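# Unclip both clips from the cell, leads stay connected

## Task

Remove both clips from the cell and set them down away from it, so that neither strip gets bent and the leads remain plugged in.

## Robot and tools

Robot: two FANUC CRX-5iA arms, left_arm and right_arm, each carrying a Robotiq 140 two-finger gripper and a wrist camera. Left_arm's fingers are rigid. Right_arm's fingers can fold at a hinge. A grip near its fingertips (the outer quarter of each pad) behaves like a rigid grip. A grip deeper toward the palm may wrap round the part, hold a thin part loosely or not at all, squeeze a wide one harder than asked, or let go later. Pressing a right fingertip straight into a surface folds it easily unless the fingers are fully shut.

Frames: the scene frame has its origin on the table top midway between the nominal bases, +z up, +x out over the table, left_arm toward +y. The bases really sit at left_arm (-0.018, +0.363, 0) and right_arm (-0.046, -0.335, 0), each turned very slightly about z. Each arm's end_effector_position (metres) and end_effector_quat_wxyz are given in that arm's own base frame, and may be off by a few centimetres. end_effector_position is the spot between the closed pads. The gripper's fingers point along its +z and close along its y. The fingertips lie about 33 mm past that spot at small openings, about 9 mm when fully open.

The row: every motion argument uses rows of exactly 18 numbers covering both arms, even if only one moves. The first 9 are left_arm: six absolute joint target angles in radians, in the order waist, shoulder, elbow, forearm roll, wrist pitch, wrist roll, then gripper position, force_limit, speed. The next 9 are the same for right_arm. Joint ranges (rad): waist ±3.491, shoulder ±3.140, elbow -1.187 to 4.328, forearm roll ±3.316, wrist pitch ±3.140, wrist roll ±3.927. Targets more than 0.010 beyond a range end are refused. The three gripper numbers each run from -1 to 1 and are absolute commands, not offsets. Position +1 means fully open (140 mm), about -0.8 means the pads touch, and -1 closes until blocked. force_limit sets the squeeze: roughly 14 N at -1, 40 N at 0, 58 N at +1. speed sets the closing rate: about 30 mm/s at -1 up to 250 mm/s at +1; a faster close grips much harder. Both start at +1. To leave a gripper unchanged, repeat the last three numbers you gave it; 0 is a real command.

execute_actions(actions, cameras): actions is a list of actions. Each action is a table of up to 15 rows, one row per 1/30 s step; a short table repeats its final row. Send an empty list to get state plus images.

move(target, speed, blend, stop_force, zero, blocking, cameras): target is one 18-number row, or a list of up to 15 rows visited in turn, all absolute joint angles. speed is the fastest joint's top rate in rad/s (0.01 to 3.92, default 0.5), one value or one per target. blend (rad) lets the path round corners; 0 stops at each target. stop_force (12 to 80 N, one value for both arms) ends an arm's path when it feels that much push against its motion; use it with a low speed to find a surface. It is estimated from joint torques, has blind spots near stretched or straight-wrist poses, and will not notice light objects. Omit it when pulling an arm away from something it presses. zero (default true) resets the force baseline before the move. blocking=false returns after about 0.5 s while the move goes on; not allowed with stop_force. Arms do not avoid obstacles or each other; joints interpolate together, so the hand traces a curve. The result ends with a move: line such as done, off_target, moving, held or fault, possibly limits=held.

wait(seconds 0 to 10): lets time pass holding the last commands. stop(): brakes a running move; fingers keep going. zoom_image(camera, region): camera is cam_left_wrist or cam_right_wrist; region [x0, y0, x1, y1] pixels, at most 504 by 504, from the latest image (896x504). read_manual(section): licence texts only. finished_scene(scene): ends the current scene, given by its number; irreversible.

Results: Joint positions, Joint velocities (rad, rad/s, per arm in joint order; "within noise" means still), Joint targets (what joints are being driven toward now), Tool commands, position_measured (counts: 3 open, about 139 is 60 mm, 200 is 20 mm, 230 pads touching), object_status (0 moving, 1 blocked opening, 2 blocked closing i.e. likely gripping, 3 reached target or pads met). Flange force gives the gripper-frame force with some offset, including carried weight. Wrist depth gives a 7x7 grid of distances per camera, rows split by " / ", "-" for no value. "joint command not followed" means the inter-arm clearance check held back steps; "joint sent to its limit" means a joint was clipped at its end. MOTOR HOT warns of overheating.

Gripping: close with position -1 and confirm object_status 2. To tighten, raise force_limit and change position slightly (-1 to -0.98). To loosen, reopen and close slowly.

Avoid: dropping parts or releasing them while moving, anything leaving the table, hitting fixed or heavy things, bending the strips, unplugging leads, pressing the arms or grippers into each other, and pushing a stiff arm past a firm contact. Contact torque over the joint limit (about 23 N m on the three wrist joints, 150 on the others) or 150 N of outside force freezes that arm for 10 s. Heavy twisting loads on the wrist also count against you.

Each tool is called after "Request:" by a JSON object that holds its "name" and its "arguments".

## Session

Request:
{"name": "execute_actions", "arguments": {"actions": []}}

Scene clock: 0.00 s.
left_arm: end_effector_position=(+0.6870, +0.1092, +0.3657) position_measured=3 object_status=3 end_effector_quat_wxyz=(+0.278, +0.816, -0.385, +0.329) | right_arm: end_effector_position=(+0.7501, +0.1449, +0.3287) position_measured=3 object_status=3 end_effector_quat_wxyz=(-0.142, +0.924, -0.103, +0.340)
Joint positions: left_arm=[0.689 0.611 0.542 0.865 -1.728 0.042] | right_arm=[0.397 0.183 0.151 0.108 -0.789 0.906]
Joint velocities: within noise
Flange force (N): no reading
Wrist depth (mm): cam_left_wrist=[- - 635 - - - - / 526 - - 638 - - - / - 130 - - - 139 - / - 116 - - - 137 103 / - 102 - - - - 94 / - - - - 517 - 93 / - - - - - - -] | cam_right_wrist=[- - - - - - - / - - - - - 443 - / - 111 - - - 124 - / - 104 - - - 116 88 / - 91 - - - - - / - - - - - - - / - - - - - - -]
Joint targets: left_arm=[0.689 0.611 0.542 0.865 -1.728 0.042] | right_arm=[0.397 0.183 0.151 0.108 -0.789 0.906]
Tool commands: left_gripper/position=+1.0 left_gripper/force_limit=+1.0 left_gripper/speed=+1.0 right_gripper/position=+1.0 right_gripper/force_limit=+1.0 right_gripper/speed=+1.0

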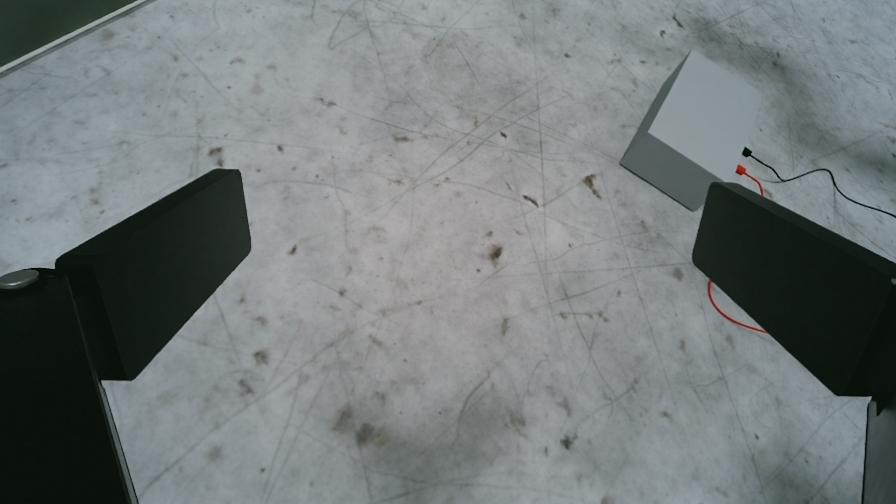

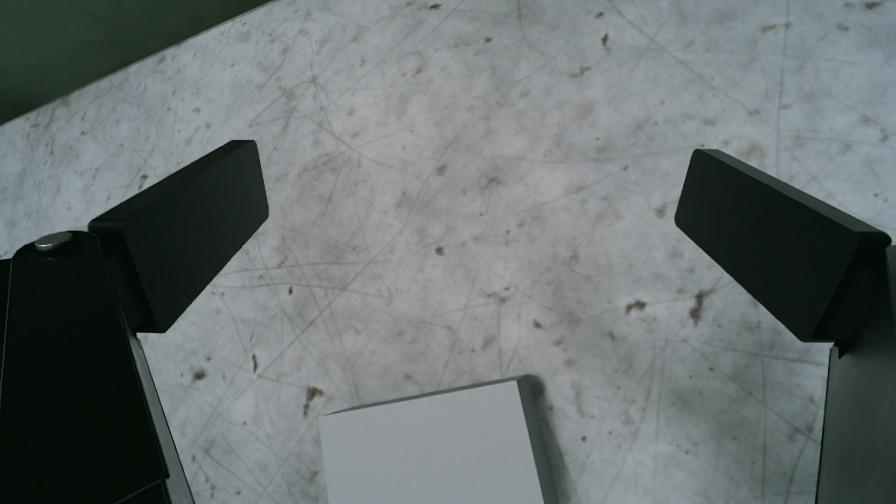

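Request:
{"name": "move", "arguments": {"target": [[-0.3,0.217,0.511,0,-1.865,0,1,1,1,0.0,0.217,0.511,0,-1.865,0,1,1,1]], "cameras": ["all"]}}

Scene clock: 19.87 s.
left_arm: end_effector_position=(+0.4390, -0.2719, +0.3534) position_measured=3 object_status=3 end_effector_quat_wxyz=(+0.000, -0.594, +0.805, +0.000) | right_arm: end_effector_position=(+0.4998, -0.1300, +0.3534) position_measured=3 object_status=3 end_effector_quat_wxyz=(+0.000, +0.707, -0.707, +0.000)
Joint positions: left_arm=[-0.3 0.217 0.511 0 -1.865 0] | right_arm=[0 0.217 0.511 0 -1.865 0]
Flange force (N): left_arm=[-0.8 8.4 6.2] | right_arm=[-3.6 4.1 1.5]
Wrist depth (mm): cam_left_wrist=[- - - 447 - - - / - - - - - - - / - 125 - - 511 - - / - 116 - - - 137 104 / - 102 - 598 555 - 94 / - - - - - - 91 / - - - - - - -] | cam_right_wrist=[- - - - - - - / - - - - - - - / - 112 523 - - 124 467 / - 104 - - 558 117 88 / - 90 - - - - - / - - - 642 649 692 - / - - - - - - -]
Joint targets: left_arm=[-0.300 0.217 0.511 0.000 -1.865 0.000] | right_arm=[0.000 0.217 0.511 0.000 -1.865 0.000]
move: done

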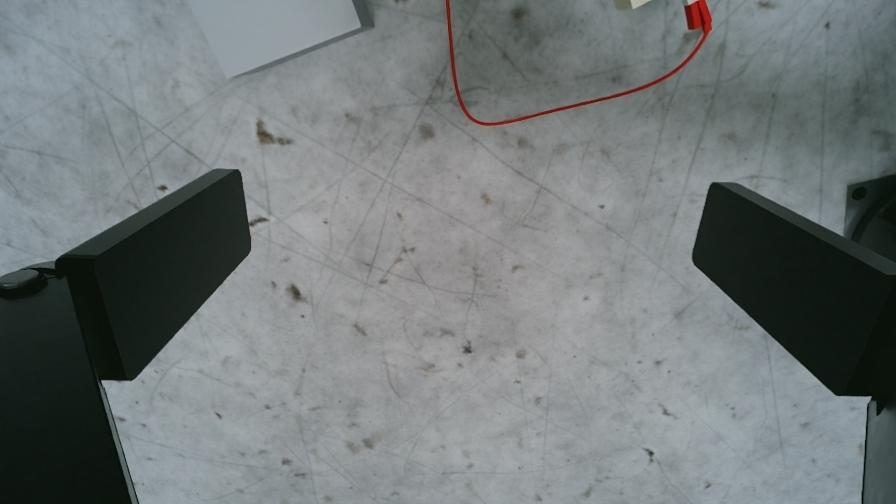

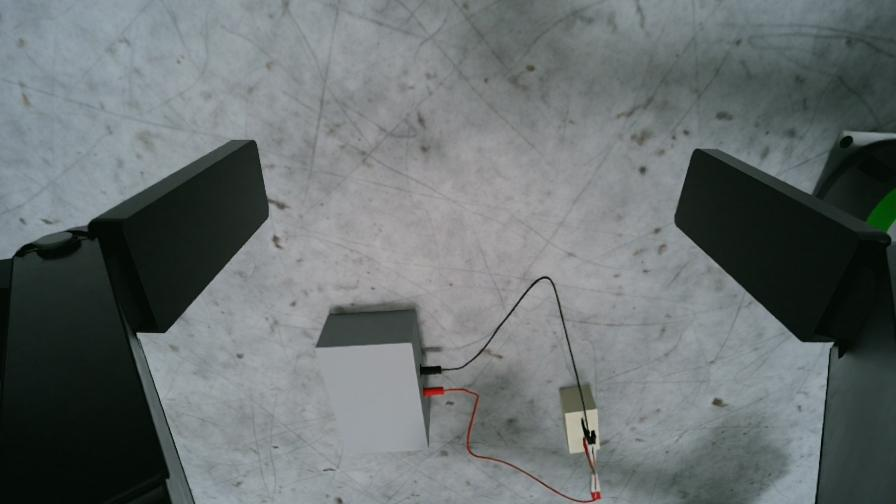

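Request:
{"name": "move", "arguments": {"target": [[-0.3,0.217,0.511,0,-1.865,0,1,1,1,-1.2,0.0,0.511,0,-1.865,0,1,1,1],[-0.761,0.323,0.4,0,-1.648,0,1,1,1,-1.2,0.0,0.511,0,-1.865,0,1,1,1]], "speed": 0.8, "cameras": ["all"]}}

Request:
{"name": "zoom_image", "arguments": {"camera": "cam_left_wrist", "region": [250, 100, 700, 500]}}

Scene clock: 62.93 s.
left_arm: end_effector_position=(+0.3151, -0.4795, +0.2504) position_measured=3 object_status=3 end_effector_quat_wxyz=(+0.000, -0.394, +0.919, +0.000) | right_arm: end_effector_position=(+0.0425, -0.4682, +0.4571) position_measured=3 object_status=3 end_effector_quat_wxyz=(+0.020, -0.183, +0.977, -0.106)
Joint positions: left_arm=[-0.761 0.323 0.4 0 -1.648 0] | right_arm=[-1.2 0 0.511 0 -1.865 0]
Flange force (N): left_arm=[3.9 9.5 4.4] | right_arm=[-4.9 3.5 1.8]
Wrist depth (mm): cam_left_wrist=[- - 351 - - - - / 373 - - - - - - / - 124 - - - - - / - 116 - - - 137 103 / - 366 389 - - 451 94 / - - 392 - - - 91 / - - - - - - -] | cam_right_wrist=[1360 1451 1460 - - 489 446 / 1323 1525 640 - - - - / - 111 - - - 124 481 / - 104 746 - - 116 88 / - 2029 - - - - - / - 2029 - - - - - / - - - - - - -]
Joint targets: left_arm=[-0.761 0.323 0.400 0.000 -1.648 0.000] | right_arm=[-1.200 0.000 0.511 0.000 -1.865 0.000]
move: done

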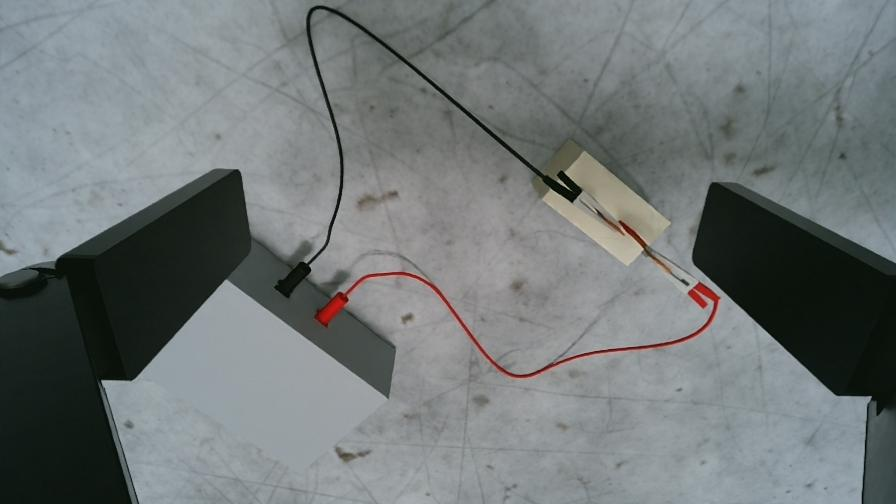

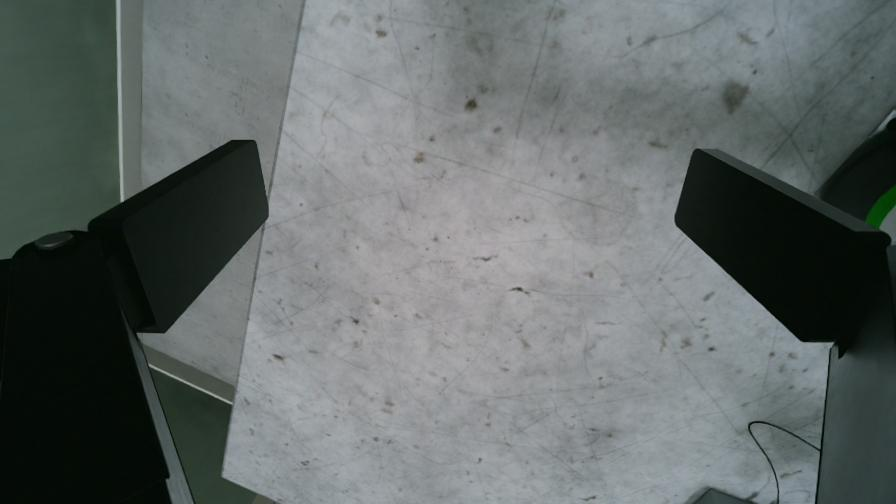

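Scaled by 1.120.

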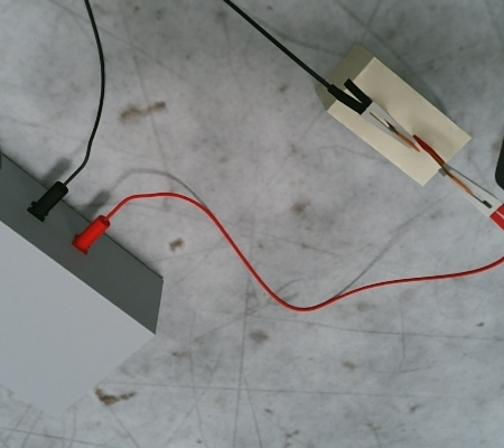

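Request:
{"name": "zoom_image", "arguments": {"camera": "cam_left_wrist", "region": [510, 120, 740, 330]}}

Scaled by 2.191.

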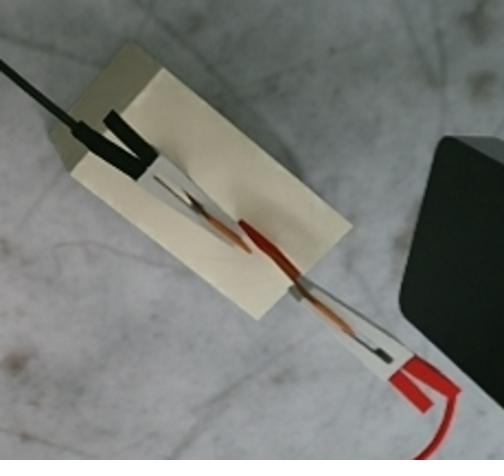

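Request:
{"name": "move", "arguments": {"target": [-0.666,0.012,-0.077,0,-1.482,0.84,1,1,1,-1.2,0.0,0.511,0,-1.865,0,1,1,1], "speed": 0.8, "cameras": ["cam_left_wrist"]}}

Request:
{"name": "zoom_image", "arguments": {"camera": "cam_left_wrist", "region": [270, 50, 690, 450]}}

Scene clock: 93.20 s.
left_arm: end_effector_position=(+0.2603, -0.3698, +0.2002) position_measured=3 object_status=3 end_effector_quat_wxyz=(+0.000, +0.766, -0.643, +0.000) | right_arm: end_effector_position=(+0.0425, -0.4682, +0.4571) position_measured=3 object_status=3 end_effector_quat_wxyz=(+0.020, -0.183, +0.977, -0.106)
Joint positions: left_arm=[-0.666 0.012 -0.077 0 -1.482 0.84] | right_arm=[-1.2 0 0.511 0 -1.865 0]
Flange force (N): left_arm=[-2.2 6.0 3.1] | right_arm=[-5.2 3.6 1.9]
Wrist depth (mm): cam_left_wrist=[295 - - 217 - - - / - - - 275 - - - / 347 125 - 296 - - - / - 116 - - - 137 103 / - 102 399 - - - 94 / - - - - - 442 91 / - - - - - 454 -] | cam_right_wrist=[- 1384 1451 - - - - / 1400 1525 - - - - - / 1496 112 - - - 125 483 / - 104 - - - 116 88 / - 2082 - - - - - / - - - - - 704 - / - 2064 - - - - -]
Joint targets: left_arm=[-0.666 0.012 -0.077 0.000 -1.482 0.840] | right_arm=[-1.200 0.000 0.511 0.000 -1.865 0.000]
move: done
Images, in order (width x height): cam_left_wrist 896x504.

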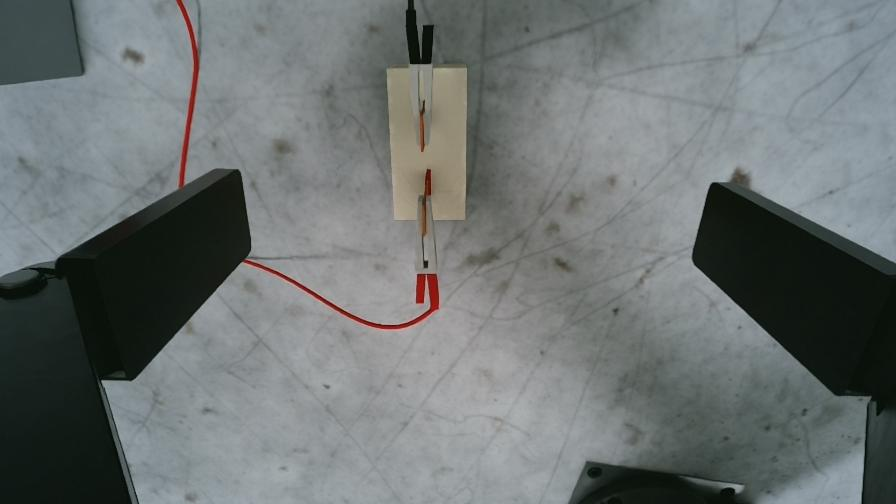

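Scaled by 1.200.

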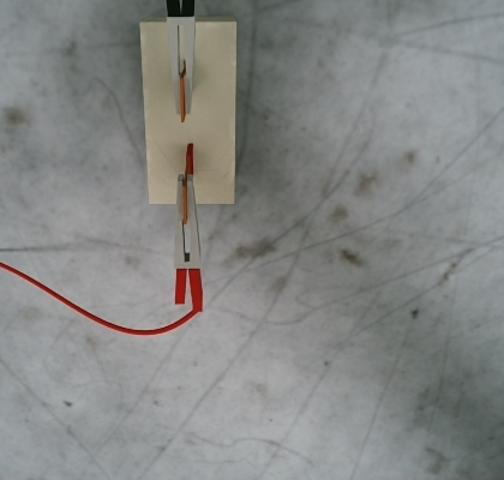

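Request:
{"name": "move", "arguments": {"target": [-0.458,-0.1545,-0.3267,0,-1.3986,0.6325,1,1,1,-1.2,0.0,0.511,0,-1.865,0,1,1,1], "cameras": ["cam_left_wrist"]}}

Request:
{"name": "zoom_image", "arguments": {"camera": "cam_left_wrist", "region": [350, 50, 600, 300]}}

Scene clock: 127.20 s.
left_arm: end_effector_position=(+0.2659, -0.2760, +0.1599) position_measured=3 object_status=3 end_effector_quat_wxyz=(+0.000, +0.766, -0.643, +0.000) | right_arm: end_effector_position=(+0.0425, -0.4682, +0.4571) position_measured=3 object_status=3 end_effector_quat_wxyz=(+0.020, -0.183, +0.977, -0.106)
Joint positions: left_arm=[-0.458 -0.154 -0.327 0 -1.399 0.633] | right_arm=[-1.2 0 0.511 0 -1.865 0]
Flange force (N): left_arm=[2.1 6.1 1.6] | right_arm=[-4.4 2.9 1.0]
Wrist depth (mm): cam_left_wrist=[- - - 229 - - 273 / - - - 277 - - - / - 124 - - - - 305 / - 116 - - - 138 104 / - 102 - - - 339 94 / - - - - - - 91 / - 421 - - - 375 -] | cam_right_wrist=[1185 1442 588 - 506 - - / - 1555 630 583 - - - / - 112 - - - 124 481 / - 104 - - - 116 88 / - 2119 - - - - - / - - - - - - - / - 2064 - - - - -]
Joint targets: left_arm=[-0.458 -0.154 -0.327 0.000 -1.399 0.633] | right_arm=[-1.200 0.000 0.511 0.000 -1.865 0.000]
move: done
Images, in order (width x height): cam_left_wrist 896x504.

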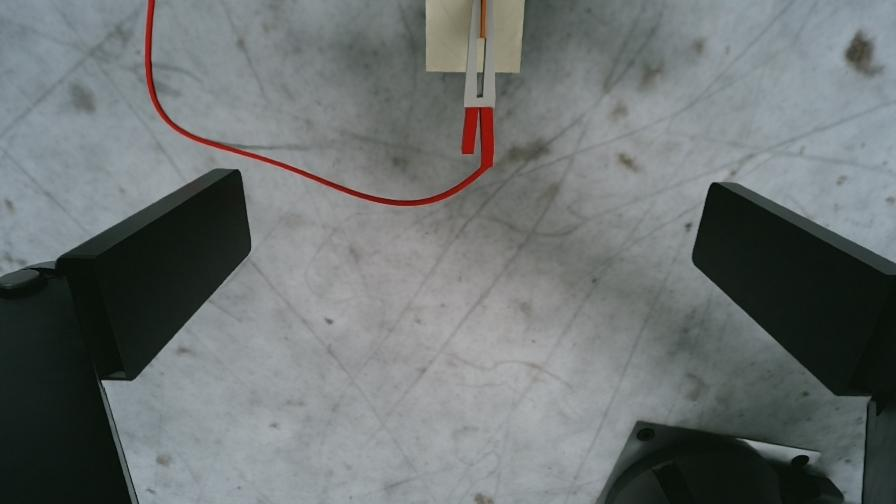

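Scaled by 2.016.

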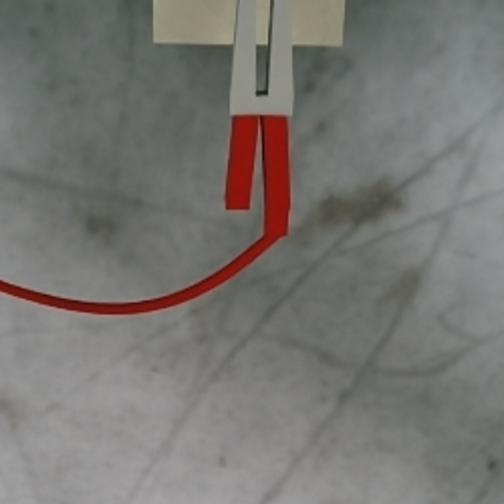

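Request:
{"name": "move", "arguments": {"target": [-0.458,-0.1315,-0.4021,0,-1.300,0.6325,1,1,1,-1.2,0.0,0.511,0,-1.865,0,1,1,1], "cameras": ["cam_left_wrist"]}}

Scene clock: 156.53 s.
left_arm: end_effector_position=(+0.2660, -0.2761, +0.1200) position_measured=3 object_status=3 end_effector_quat_wxyz=(+0.000, +0.766, -0.643, +0.000) | right_arm: end_effector_position=(+0.0425, -0.4682, +0.4571) position_measured=3 object_status=3 end_effector_quat_wxyz=(+0.020, -0.183, +0.977, -0.106)
Joint positions: left_arm=[-0.458 -0.132 -0.402 0 -1.3 0.632] | right_arm=[-1.2 0 0.511 0 -1.865 0]
Flange force (N): left_arm=[0.4 6.1 2.4] | right_arm=[-4.5 3.0 1.1]
Wrist depth (mm): cam_left_wrist=[- - - 138 227 - - / - - - 144 - - - / - 125 258 - - - - / - 116 - - - 138 104 / - 101 - - - - 94 / - - - - - - 91 / - - 355 - - 338 -] | cam_right_wrist=[1135 1451 1247 - - - 475 / 1460 1596 - - - - - / - 111 - - - 125 470 / - 104 - - - 116 88 / - 2046 - - - - - / - 2119 - - - - - / - - - - - - -]
Joint targets: left_arm=[-0.458 -0.132 -0.402 0.000 -1.300 0.633] | right_arm=[-1.200 0.000 0.511 0.000 -1.865 0.000]
move: done
Images, in order (width x height): cam_left_wrist 896x504.

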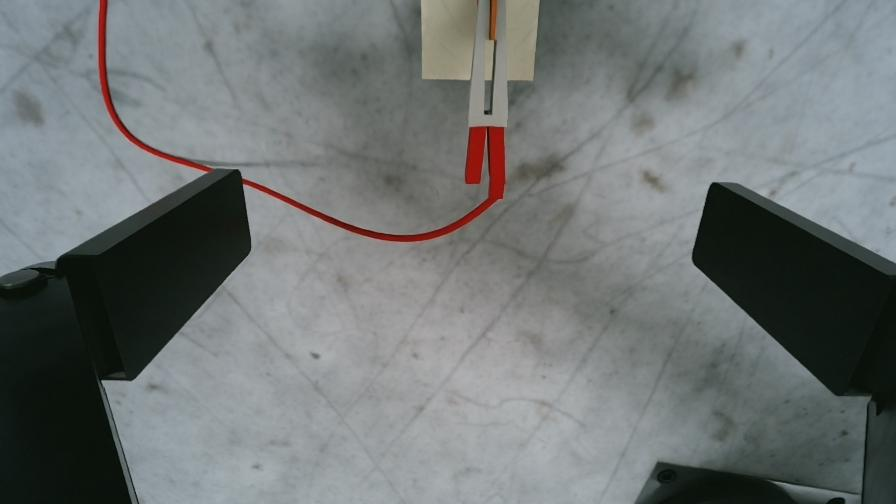

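Request:
{"name": "move", "arguments": {"target": [[-0.4935,-0.1048,-0.3908,0,-1.2848,0.668,1,-1,-1,-1.2,0.0,0.511,0,-1.865,0,1,1,1],[-0.4935,-0.1048,-0.3908,0,-1.2848,0.668,-0.35,-1,-1,-1.2,0.0,0.511,0,-1.865,0,1,1,1]], "cameras": ["cam_left_wrist"]}}

Scene clock: 180.20 s.
left_arm: end_effector_position=(+0.2640, -0.2896, +0.1149) position_measured=173 object_status=0 end_effector_quat_wxyz=(+0.000, +0.766, -0.643, +0.000) | right_arm: end_effector_position=(+0.0425, -0.4682, +0.4571) position_measured=3 object_status=3 end_effector_quat_wxyz=(+0.020, -0.183, +0.977, -0.106)
Joint positions: left_arm=[-0.494 -0.105 -0.391 0 -1.285 0.668] | right_arm=[-1.2 0 0.511 0 -1.865 0]
Flange force (N): left_arm=[-0.1 6.2 2.2] | right_arm=[-5.0 3.8 1.6]
Wrist depth (mm): cam_left_wrist=[- - - 183 - 228 - / - - - 190 - - - / 258 - 256 146 255 - - / - - 93 - 120 - - / - - - - - - - / - - - - - - - / - - - - - - -] | cam_right_wrist=[- 1425 1417 - - - - / - 1565 622 - - - - / - 112 - - - 125 486 / - 104 - - 622 117 88 / - 2012 - - 717 - - / - 2196 - - - - - / - 2064 - - - - -]
Joint targets: left_arm=[-0.493 -0.105 -0.391 0.000 -1.285 0.668] | right_arm=[-1.200 0.000 0.511 0.000 -1.865 0.000]
move: done
Images, in order (width x height): cam_left_wrist 896x504.

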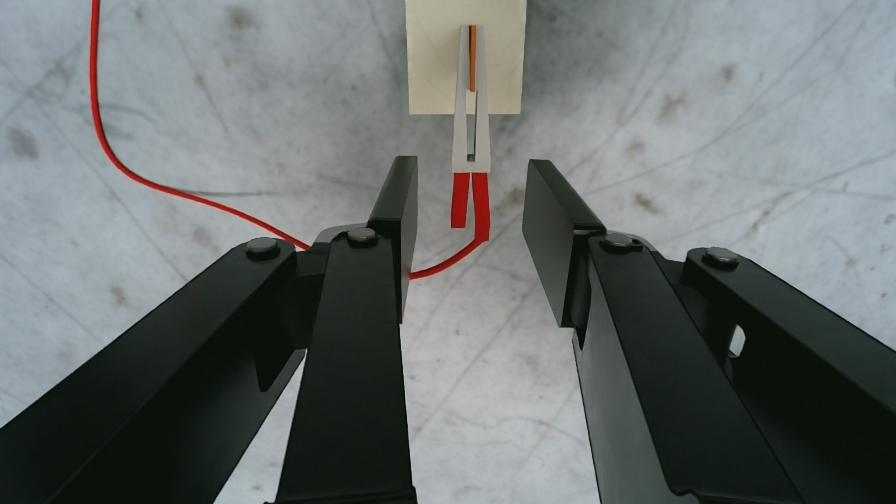

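Request:
{"name": "move", "arguments": {"target": [-0.4935,-0.1048,-0.3908,0,-1.2848,0.668,-1,-1,-1,-1.2,0.0,0.511,0,-1.865,0,1,1,1], "cameras": ["cam_left_wrist"]}}

Request:
{"name": "zoom_image", "arguments": {"camera": "cam_left_wrist", "region": [370, 0, 570, 220]}}

Scene clock: 191.67 s.
left_arm: end_effector_position=(+0.2640, -0.2896, +0.1149) position_measured=213 object_status=0 end_effector_quat_wxyz=(+0.000, +0.766, -0.643, +0.000) | right_arm: end_effector_position=(+0.0425, -0.4682, +0.4571) position_measured=3 object_status=3 end_effector_quat_wxyz=(+0.020, -0.183, +0.977, -0.106)
Joint positions: left_arm=[-0.494 -0.105 -0.391 0 -1.285 0.668] | right_arm=[-1.2 0 0.511 0 -1.865 0]
Flange force (N): left_arm=[-1.2 5.0 2.6] | right_arm=[-4.9 3.4 1.5]
Wrist depth (mm): cam_left_wrist=[- - - 183 - - 226 / - - - 141 - - - / - - - 146 - - - / - - - - 95 - - / - - - - - - - / - - - - - - - / - - - - - - -] | cam_right_wrist=[1228 1469 1345 - - - - / - 1607 - - - - - / - 111 - - - 124 469 / - 104 - - - 116 88 / - 2157 - - - - - / - - - - - - - / - 2012 - - - - -]
Joint targets: left_arm=[-0.493 -0.105 -0.391 0.000 -1.285 0.668] | right_arm=[-1.200 0.000 0.511 0.000 -1.865 0.000]
move: done
Images, in order (width x height): cam_left_wrist 896x504.

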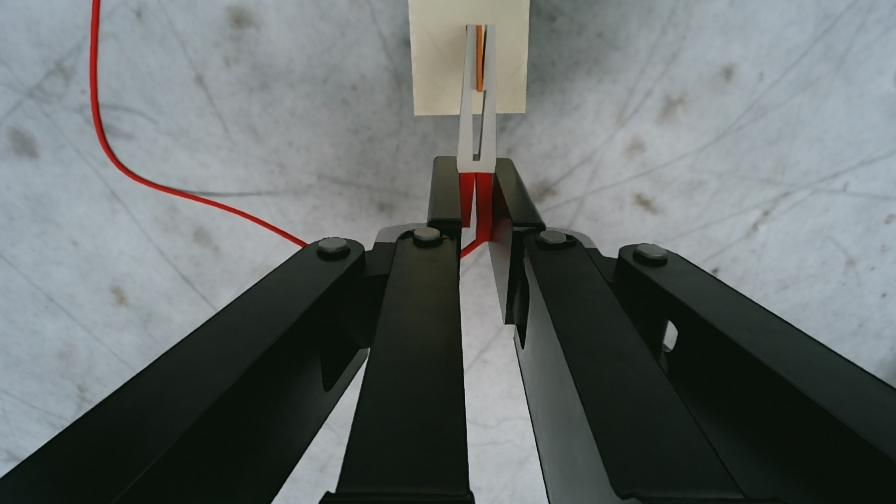

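Scaled by 2.291.

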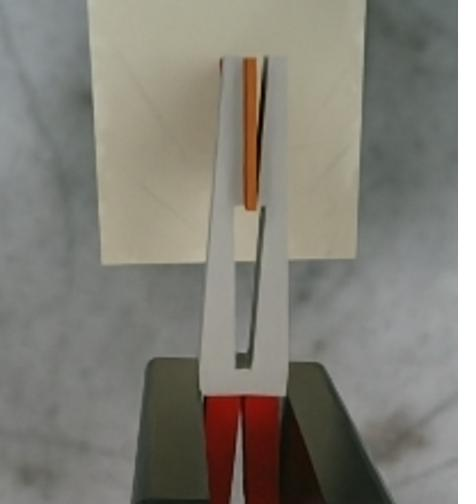

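Request:
{"name": "wait", "arguments": {"seconds": 1.5, "cameras": ["cam_left_wrist"]}}

Request:
{"name": "zoom_image", "arguments": {"camera": "cam_left_wrist", "region": [430, 0, 530, 120]}}

Scene clock: 201.17 s.
left_arm: end_effector_position=(+0.2640, -0.2896, +0.1149) position_measured=213 object_status=2 end_effector_quat_wxyz=(+0.000, +0.766, -0.643, +0.000) | right_arm: end_effector_position=(+0.0425, -0.4682, +0.4571) position_measured=3 object_status=3 end_effector_quat_wxyz=(+0.020, -0.183, +0.977, -0.106)
Joint positions: left_arm=[-0.494 -0.105 -0.391 0 -1.285 0.668] | right_arm=[-1.2 0 0.511 0 -1.865 0]
Flange force (N): left_arm=[-0.8 5.3 2.0] | right_arm=[-4.9 2.6 1.1]
Wrist depth (mm): cam_left_wrist=[- 224 - 183 - - 225 / 239 - - 141 238 241 - / - - 254 146 257 - - / - 275 - - 113 264 - / - - - - - - - / - - - - - - - / - - - - - - -] | cam_right_wrist=[- 1434 - - - - - / 1535 1555 - - - - - / - 112 - - - 124 479 / - 104 - - - 116 88 / - 2100 - - - - - / - - - - - - - / - - - - - 820 -]
Joint targets: left_arm=[-0.493 -0.105 -0.391 0.000 -1.285 0.668] | right_arm=[-1.200 0.000 0.511 0.000 -1.865 0.000]
Tool commands: left_gripper/position=-1.0 left_gripper/force_limit=-1.0 left_gripper/speed=-1.0 right_gripper/position=+1.0 right_gripper/force_limit=+1.0 right_gripper/speed=+1.0
wait: 1.50 s; at rest from the start
Images, in order (width x height): cam_left_wrist 896x504.

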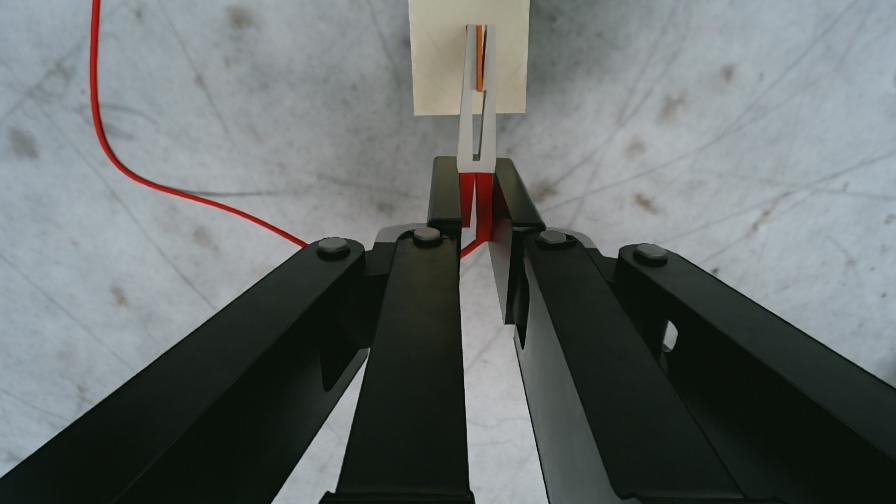

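Scaled by 4.200.

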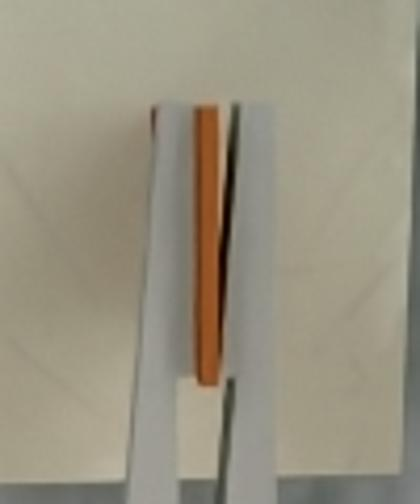

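Request:
{"name": "move", "arguments": {"target": [-0.4935,-0.1048,-0.3908,0,-1.2848,0.668,-0.98,-0.1,-1,-1.2,0.0,0.511,0,-1.865,0,1,1,1], "cameras": ["cam_left_wrist"]}}

Request:
{"name": "zoom_image", "arguments": {"camera": "cam_left_wrist", "region": [410, 0, 550, 270]}}

Scene clock: 210.27 s.
left_arm: end_effector_position=(+0.2640, -0.2896, +0.1149) position_measured=216 object_status=2 end_effector_quat_wxyz=(+0.000, +0.766, -0.643, +0.000) | right_arm: end_effector_position=(+0.0425, -0.4682, +0.4571) position_measured=3 object_status=3 end_effector_quat_wxyz=(+0.020, -0.183, +0.977, -0.106)
Joint positions: left_arm=[-0.494 -0.105 -0.391 0 -1.285 0.668] | right_arm=[-1.2 0 0.511 0 -1.865 0]
Flange force (N): left_arm=[0.3 5.7 2.0] | right_arm=[-4.9 3.0 1.5]
Wrist depth (mm): cam_left_wrist=[225 - 225 183 221 226 227 / - - - 192 - 239 - / - - - 146 - - - / - - - - 98 - - / - - - - - - - / - - - - - - - / - - - - - - -] | cam_right_wrist=[- 1408 1353 529 - - - / 1345 1515 611 - - - - / 1392 112 - - - 124 472 / - 104 - - - 116 88 / - 2029 - - - - - / - 1814 - - - - - / - - - - - - -]
Joint targets: left_arm=[-0.493 -0.105 -0.391 0.000 -1.285 0.668] | right_arm=[-1.200 0.000 0.511 0.000 -1.865 0.000]
move: done
Images, in order (width x height): cam_left_wrist 896x504.

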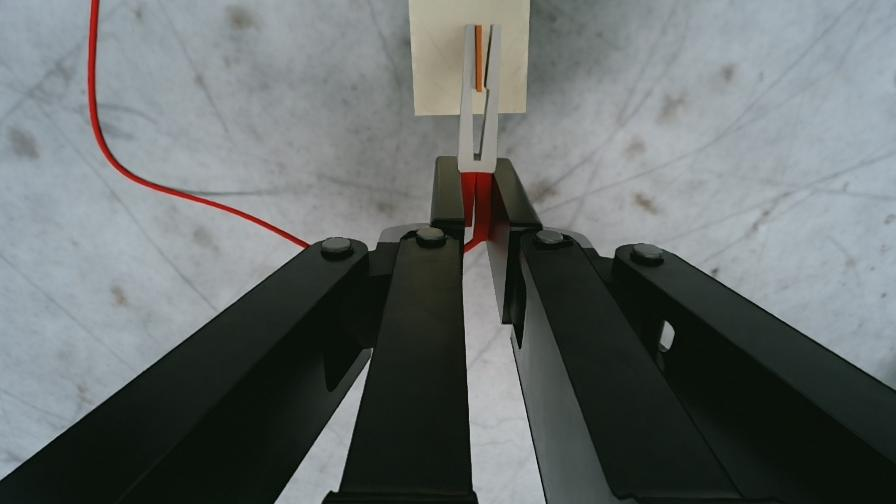

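Scaled by 1.867.

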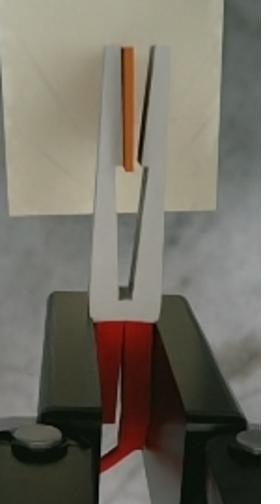

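Request:
{"name": "move", "arguments": {"target": [[-0.4917,-0.1036,-0.3896,0,-1.2848,0.6662,-0.98,-0.1,-1,-1.2,0.0,0.511,0,-1.865,0,1,1,1],[-0.4917,-0.1255,-0.3248,0,-1.3715,0.6662,-0.98,-0.1,-1,-1.2,0.0,0.511,0,-1.865,0,1,1,1],[-0.4917,-0.1431,-0.2233,0,-1.4906,0.6662,-0.98,-0.1,-1,-1.2,0.0,0.511,0,-1.865,0,1,1,1]], "speed": [0.05,0.08,0.3], "cameras": ["cam_left_wrist"]}}

Scene clock: 232.97 s.
left_arm: end_effector_position=(+0.2649, -0.2893, +0.1998) position_measured=216 object_status=2 end_effector_quat_wxyz=(+0.000, +0.766, -0.643, +0.000) | right_arm: end_effector_position=(+0.0425, -0.4682, +0.4571) position_measured=3 object_status=3 end_effector_quat_wxyz=(+0.020, -0.183, +0.977, -0.106)
Joint positions: left_arm=[-0.492 -0.143 -0.223 0 -1.491 0.666] | right_arm=[-1.2 0 0.511 0 -1.865 0]
Flange force (N): left_arm=[0.0 5.8 3.8] | right_arm=[-5.1 4.0 1.8]
Wrist depth (mm): cam_left_wrist=[- - - 264 - - - / - - - 315 - - - / - - - 146 343 - 339 / - - - - 98 - - / - - - - - - - / - - - - - - - / - - - - - - -] | cam_right_wrist=[1360 1384 1525 - - - - / 1360 1565 625 - - - - / - 112 684 - - 124 486 / - 104 - - - 116 88 / - 2012 - - - - - / - - - - - - - / - 2138 - - - - -]
Joint targets: left_arm=[-0.492 -0.143 -0.223 0.000 -1.491 0.666] | right_arm=[-1.200 0.000 0.511 0.000 -1.865 0.000]
move: done
Images, in order (width x height): cam_left_wrist 896x504.

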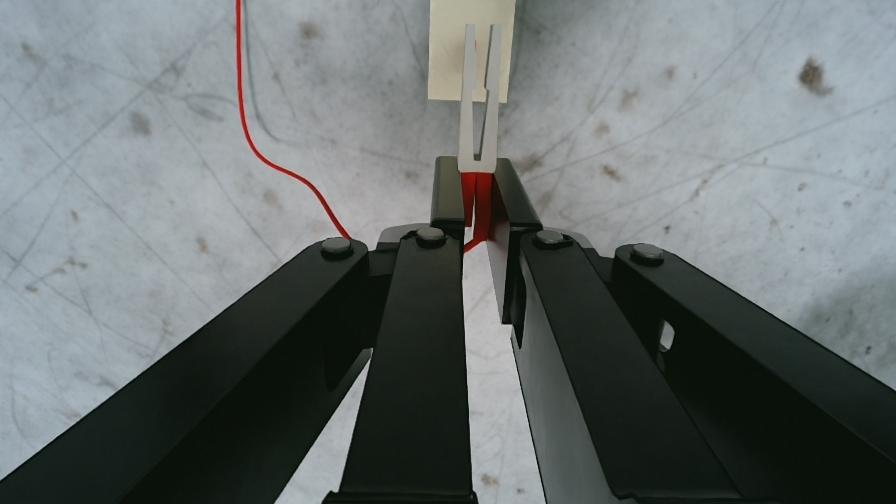

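Request:
{"name": "move", "arguments": {"target": [[-0.2258,-0.251,-0.3108,0,-1.511,0.4,-0.98,-0.1,-1,-1.2,0.0,0.511,0,-1.865,0,1,1,1],[-0.2258,-0.2026,-0.5099,0,-1.2635,0.4,-0.98,-0.1,-1,-1.2,0.0,0.511,0,-1.865,0,1,1,1],[-0.2258,-0.1344,-0.6096,0,-1.0956,0.4,-0.98,-0.1,-1,-1.2,0.0,0.511,0,-1.865,0,1,1,1]], "speed": [0.4,0.3,0.12], "cameras": ["cam_left_wrist"]}}

Scene clock: 264.47 s.
left_arm: end_effector_position=(+0.2900, -0.2000, +0.0381) position_measured=216 object_status=2 end_effector_quat_wxyz=(+0.000, +0.766, -0.643, +0.000) | right_arm: end_effector_position=(+0.0425, -0.4682, +0.4571) position_measured=3 object_status=3 end_effector_quat_wxyz=(+0.020, -0.183, +0.977, -0.106)
Joint positions: left_arm=[-0.226 -0.134 -0.61 0 -1.096 0.4] | right_arm=[-1.2 0 0.511 0 -1.865 0]
Flange force (N): left_arm=[1.8 6.5 2.7] | right_arm=[-5.0 3.7 1.9]
Wrist depth (mm): cam_left_wrist=[- 155 155 154 156 157 155 / - 164 165 163 166 - - / - - 175 150 175 - 175 / - 184 182 - 113 185 189 / 201 - - - - - 199 / - - - - - - - / - - - - - - -] | cam_right_wrist=[1228 1408 - - - - - / 1535 1586 - - - - - / 1384 112 - - - 133 491 / - 104 - - - 116 88 / - 2029 - - - - - / - - - - - - - / - - - - - - -]
Joint targets: left_arm=[-0.226 -0.134 -0.610 0.000 -1.096 0.400] | right_arm=[-1.200 0.000 0.511 0.000 -1.865 0.000]
move: done
Images, in order (width x height): cam_left_wrist 896x504.

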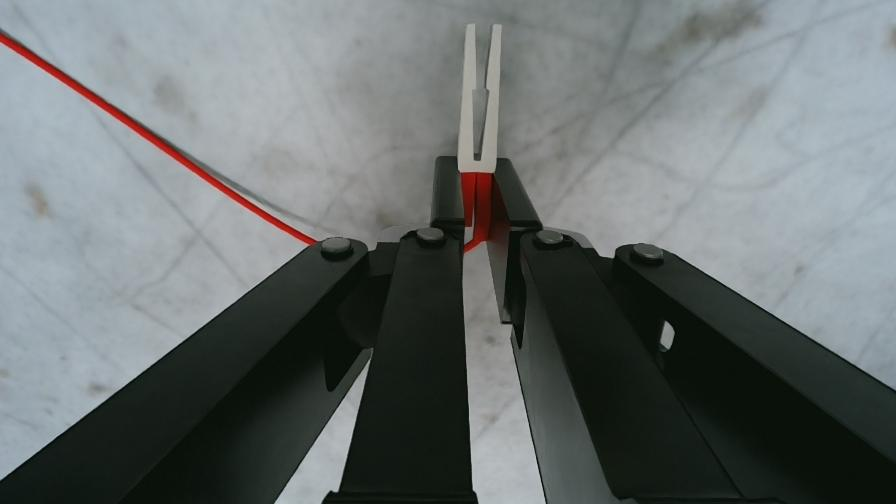

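Request:
{"name": "move", "arguments": {"target": [[-0.2258,-0.1344,-0.6096,0,-1.0956,0.4,-0.1,-0.1,-1,-1.2,0.0,0.511,0,-1.865,0,1,1,1],[-0.2258,-0.2026,-0.5099,0,-1.2635,0.4,-0.1,-0.1,-1,-1.2,0.0,0.511,0,-1.865,0,1,1,1],[-0.2258,-0.251,-0.3108,0,-1.511,0.4,-0.1,-0.1,-1,-1.2,0.0,0.511,0,-1.865,0,1,1,1]], "speed": 0.2, "cameras": ["cam_left_wrist"]}}

Request:
{"name": "move", "arguments": {"target": [[-0.7091,0.1745,0.0057,0,-1.402,-2.258,1,-0.1,1,-1.2,0.0,0.511,0,-1.865,0,1,1,1]], "speed": 0.8, "cameras": ["cam_left_wrist"]}}

Scene clock: 297.03 s.
left_arm: end_effector_position=(+0.2900, -0.2000, +0.1999) position_measured=141 object_status=3 end_effector_quat_wxyz=(+0.000, +0.766, -0.643, +0.000) | right_arm: end_effector_position=(+0.0425, -0.4682, +0.4571) position_measured=3 object_status=3 end_effector_quat_wxyz=(+0.020, -0.183, +0.977, -0.106)
Joint positions: left_arm=[-0.226 -0.251 -0.311 0 -1.511 0.4] | right_arm=[-1.2 0 0.511 0 -1.865 0]
Flange force (N): left_arm=[3.1 5.4 3.2] | right_arm=[-5.0 3.2 1.5]
Wrist depth (mm): cam_left_wrist=[- - - - - 303 - / - - - - - - - / - - - - 143 - - / - - 103 - 124 352 - / - - - - - - - / - - - - - - - / - - - - - - -] | cam_right_wrist=[1228 1417 1241 - - - - / - 1607 - - - - - / - 112 - - - 125 475 / - 104 - 717 - 117 88 / - 1962 - - - - - / - - - 867 - - - / - - - - - - -]
Joint targets: left_arm=[-0.226 -0.251 -0.311 0.000 -1.511 0.400] | right_arm=[-1.200 0.000 0.511 0.000 -1.865 0.000]
move: done
Images, in order (width x height): cam_left_wrist 896x504.

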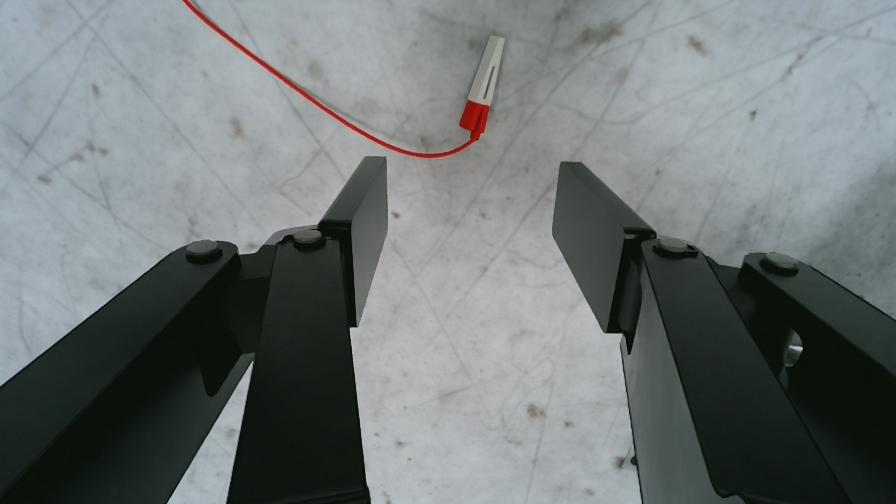

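Scene clock: 300.90 s.
left_arm: end_effector_position=(+0.2911, -0.4210, +0.1600) position_measured=3 object_status=3 end_effector_quat_wxyz=(+0.000, +0.643, +0.766, +0.000) | right_arm: end_effector_position=(+0.0425, -0.4682, +0.4571) position_measured=3 object_status=3 end_effector_quat_wxyz=(+0.020, -0.183, +0.977, -0.106)
Joint positions: left_arm=[-0.709 0.174 0.006 0 -1.402 -2.258] | right_arm=[-1.2 0 0.511 0 -1.865 0]
Flange force (N): left_arm=[4.0 -6.1 2.0] | right_arm=[-4.6 3.5 1.9]
Wrist depth (mm): cam_left_wrist=[265 272 - 225 - 269 - / - - - - - 282 268 / - 125 - - - - 282 / - 116 - - - 137 109 / - 102 - - - - 94 / - - - - - - 94 / - - - - - - -] | cam_right_wrist=[1353 1417 - - - - - / 1215 1575 - - - 522 - / - 112 - - - 125 482 / - 104 - - - 116 88 / - 2100 - - - - - / - - - - - - - / - - - - 877 - -]
Joint targets: left_arm=[-0.709 0.174 0.006 0.000 -1.402 -2.258] | right_arm=[-1.200 0.000 0.511 0.000 -1.865 0.000]
move: done
Images, in order (width x height): cam_left_wrist 896x504.

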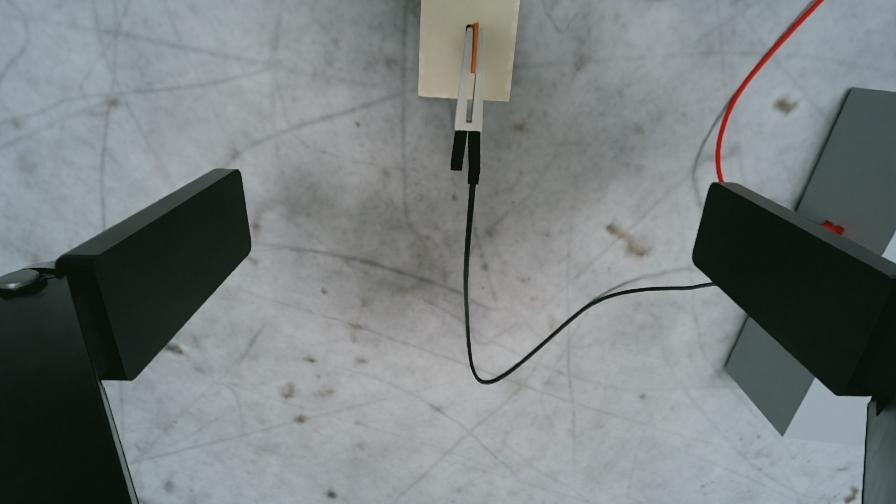

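Request:
{"name": "move", "arguments": {"target": [[-0.7068,0.1713,-0.0217,0,-1.3778,-2.26,-0.1,-0.1,1,-1.2,0.0,0.511,0,-1.865,0,1,1,1],[-0.7068,0.1909,-0.0823,0,-1.2976,-2.26,-0.35,-0.1,-1,-1.2,0.0,0.511,0,-1.865,0,1,1,1]], "speed": 0.2, "cameras": ["cam_left_wrist"]}}

Scene clock: 339.10 s.
left_arm: end_effector_position=(+0.2896, -0.4183, +0.1150) position_measured=173 object_status=0 end_effector_quat_wxyz=(+0.000, +0.643, +0.766, +0.000) | right_arm: end_effector_position=(+0.0425, -0.4682, +0.4571) position_measured=3 object_status=3 end_effector_quat_wxyz=(+0.020, -0.183, +0.977, -0.106)
Joint positions: left_arm=[-0.707 0.191 -0.082 0 -1.298 -2.26] | right_arm=[-1.2 0 0.511 0 -1.865 0]
Flange force (N): left_arm=[2.9 -5.8 1.9] | right_arm=[-4.8 2.8 1.1]
Wrist depth (mm): cam_left_wrist=[- 224 - 184 - - 235 / - - - 191 - 241 239 / - 249 - 144 - 251 - / - - 96 - 120 - 248 / - - - - - - 250 / - - - - - - - / - - - - - - -] | cam_right_wrist=[1234 1417 1545 - - - - / 1376 1575 642 - - - - / - 112 - - - 124 485 / - 104 - - - 116 88 / - 2012 - - - - - / - 2157 - - - - - / - - - - - - -]
Joint targets: left_arm=[-0.707 0.191 -0.082 0.000 -1.298 -2.260] | right_arm=[-1.200 0.000 0.511 0.000 -1.865 0.000]
move: done
Images, in order (width x height): cam_left_wrist 896x504.

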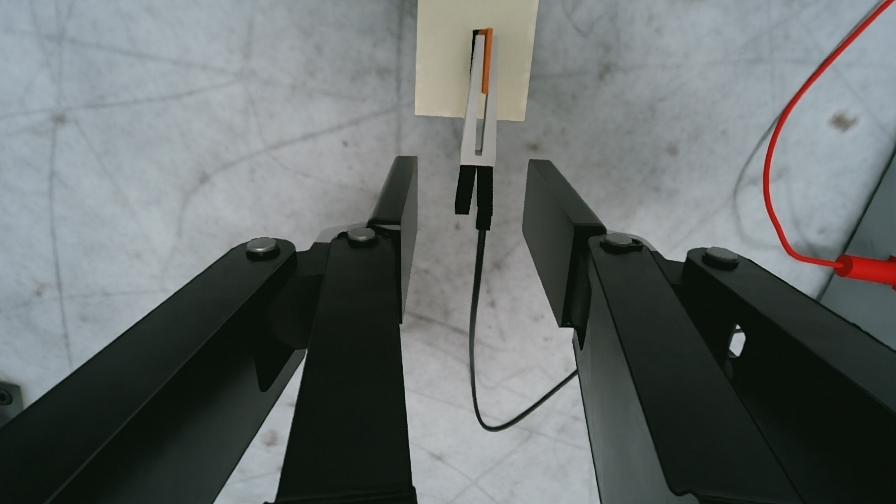

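Request:
{"name": "move", "arguments": {"target": [[-0.7036,0.1933,-0.0795,0,-1.298,-2.307,-0.35,-0.1,-1,-1.2,0.0,0.511,0,-1.865,0,1,1,1],[-0.7036,0.1933,-0.0795,0,-1.298,-2.307,-1,-1,-1,-1.2,0.0,0.511,0,-1.865,0,1,1,1]], "speed": 0.2}}

Request:
{"name": "move", "arguments": {"target": [-0.7036,0.1933,-0.0795,0,-1.298,-2.307,-0.98,-0.1,-1,-1.2,0.0,0.511,0,-1.865,0,1,1,1], "cameras": ["cam_left_wrist"]}}

Request:
{"name": "zoom_image", "arguments": {"camera": "cam_left_wrist", "region": [410, 0, 550, 270]}}

Scene clock: 358.50 s.
left_arm: end_effector_position=(+0.2917, -0.4180, +0.1150) position_measured=217 object_status=2 end_effector_quat_wxyz=(+0.000, +0.659, +0.752, +0.000) | right_arm: end_effector_position=(+0.0425, -0.4682, +0.4571) position_measured=3 object_status=3 end_effector_quat_wxyz=(+0.020, -0.183, +0.977, -0.106)
Joint positions: left_arm=[-0.704 0.193 -0.079 0 -1.298 -2.307] | right_arm=[-1.2 0 0.511 0 -1.865 0]
Flange force (N): left_arm=[3.5 -7.5 1.7] | right_arm=[-5.8 4.0 1.8]
Wrist depth (mm): cam_left_wrist=[224 - - 183 - - 226 / - - - 190 - - - / - - - 149 - - - / - - - - 98 - 241 / - - - - - - 260 / - - - - - - - / - - - - - - -] | cam_right_wrist=[1360 1460 1135 - - - - / - 1565 - - - 517 - / - 112 - 671 - 133 488 / - 104 - 686 - 116 88 / - 2029 - - - - - / - - - - - - - / - - - - - - -]
Joint targets: left_arm=[-0.704 0.193 -0.079 0.000 -1.298 -2.307] | right_arm=[-1.200 0.000 0.511 0.000 -1.865 0.000]
move: done

Scene clock: 359.00 s.
left_arm: end_effector_position=(+0.2917, -0.4180, +0.1150) position_measured=219 object_status=2 end_effector_quat_wxyz=(+0.000, +0.659, +0.752, +0.000) | right_arm: end_effector_position=(+0.0425, -0.4682, +0.4571) position_measured=3 object_status=3 end_effector_quat_wxyz=(+0.020, -0.183, +0.977, -0.106)
Joint positions: left_arm=[-0.704 0.193 -0.079 0 -1.298 -2.307] | right_arm=[-1.2 0 0.511 0 -1.865 0]
Flange force (N): left_arm=[3.7 -6.5 1.9] | right_arm=[-5.5 3.6 2.1]
Wrist depth (mm): cam_left_wrist=[- - - 184 225 - - / - - - 193 236 240 239 / 255 261 - 144 - 259 - / - - - 106 98 91 248 / - - - - - - 252 / - - - - - - - / - - - - - - -] | cam_right_wrist=[- 1408 1260 576 - - - / 1360 1565 - - - - - / - 112 - 635 - 124 485 / - 104 - - - 116 88 / - 2082 - - - - - / - 2956 - - - - - / - - - - - - -]
Joint targets: left_arm=[-0.704 0.193 -0.079 0.000 -1.298 -2.307] | right_arm=[-1.200 0.000 0.511 0.000 -1.865 0.000]
move: done
Images, in order (width x height): cam_left_wrist 896x504.

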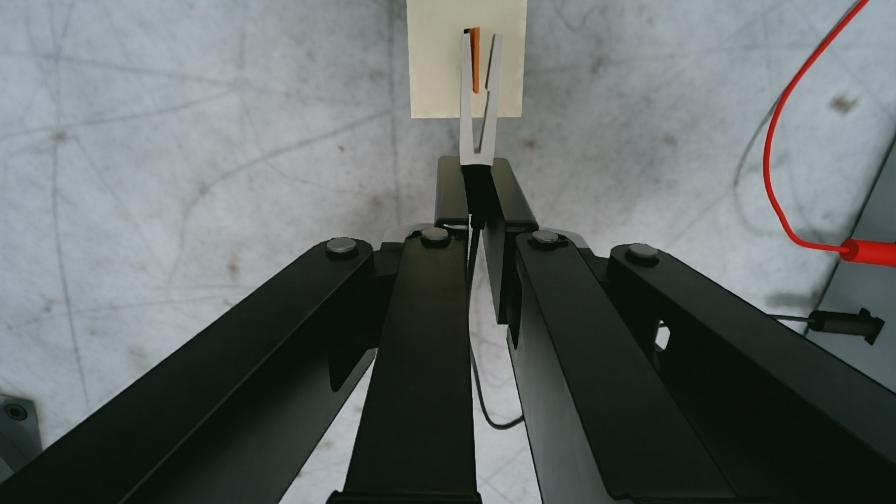

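Scaled by 1.867.

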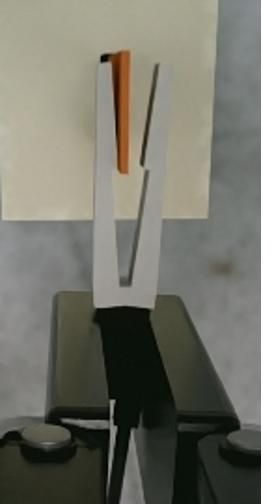

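Request:
{"name": "move", "arguments": {"target": [[-0.7053,0.192,-0.081,0,-1.2977,-2.305,-0.98,-0.1,-1,-1.2,0.0,0.511,0,-1.865,0,1,1,1],[-0.7053,0.1725,-0.02,0,-1.3783,-2.305,-0.98,-0.1,-1,-1.2,0.0,0.511,0,-1.865,0,1,1,1],[-0.7053,0.156,0.078,0,-1.4928,-2.305,-0.98,-0.1,-1,-1.2,0.0,0.511,0,-1.865,0,1,1,1],[-0.8249,0.3254,0.2859,0,-1.5313,-2.186,-0.98,-0.1,-1,-1.2,0.0,0.511,0,-1.865,0,1,1,1],[-0.8249,0.3627,0.0995,0,-1.3076,-2.186,-0.98,-0.1,-1,-1.2,0.0,0.511,0,-1.865,0,1,1,1]], "speed": [0.05,0.08,0.3,0.3,0.3], "cameras": ["cam_left_wrist"]}}

Scene clock: 386.53 s.
left_arm: end_effector_position=(+0.2850, -0.5000, +0.1000) position_measured=219 object_status=2 end_effector_quat_wxyz=(+0.000, +0.659, +0.752, +0.000) | right_arm: end_effector_position=(+0.0425, -0.4682, +0.4571) position_measured=3 object_status=3 end_effector_quat_wxyz=(+0.020, -0.183, +0.977, -0.106)
Joint positions: left_arm=[-0.825 0.363 0.1 0 -1.308 -2.186] | right_arm=[-1.2 0 0.511 0 -1.865 0]
Flange force (N): left_arm=[8.3 -6.9 2.4] | right_arm=[-4.5 3.3 1.6]
Wrist depth (mm): cam_left_wrist=[- - - 213 212 - 213 / - - - 222 226 - - / - - - 145 236 - - / - - - 106 98 - - / - - - - - - - / - - - - - - - / - - - - - - -] | cam_right_wrist=[1353 1451 1287 - - - - / - 1565 1368 - 525 - - / - 112 645 - - 124 471 / - 104 - 710 686 116 88 / - 2046 - - - - - / - - - - - - - / - - 1064 - 874 - -]
Joint targets: left_arm=[-0.825 0.363 0.100 0.000 -1.308 -2.186] | right_arm=[-1.200 0.000 0.511 0.000 -1.865 0.000]
move: done
Images, in order (width x height): cam_left_wrist 896x504.

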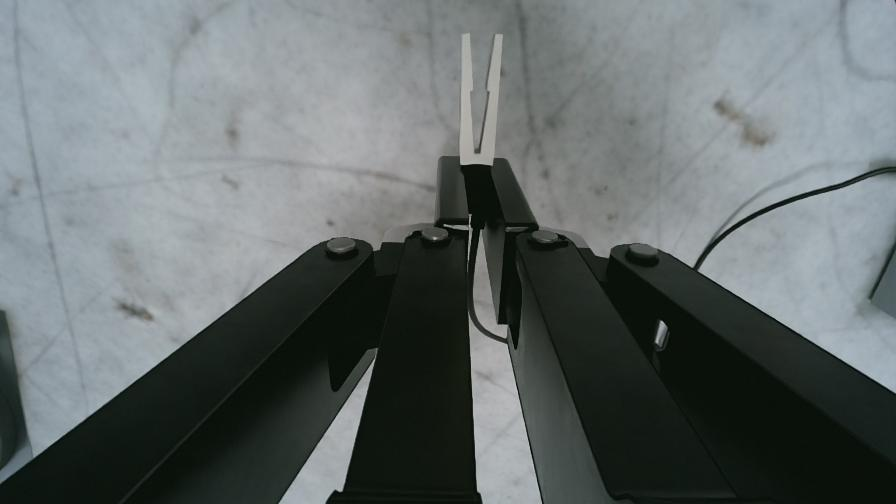

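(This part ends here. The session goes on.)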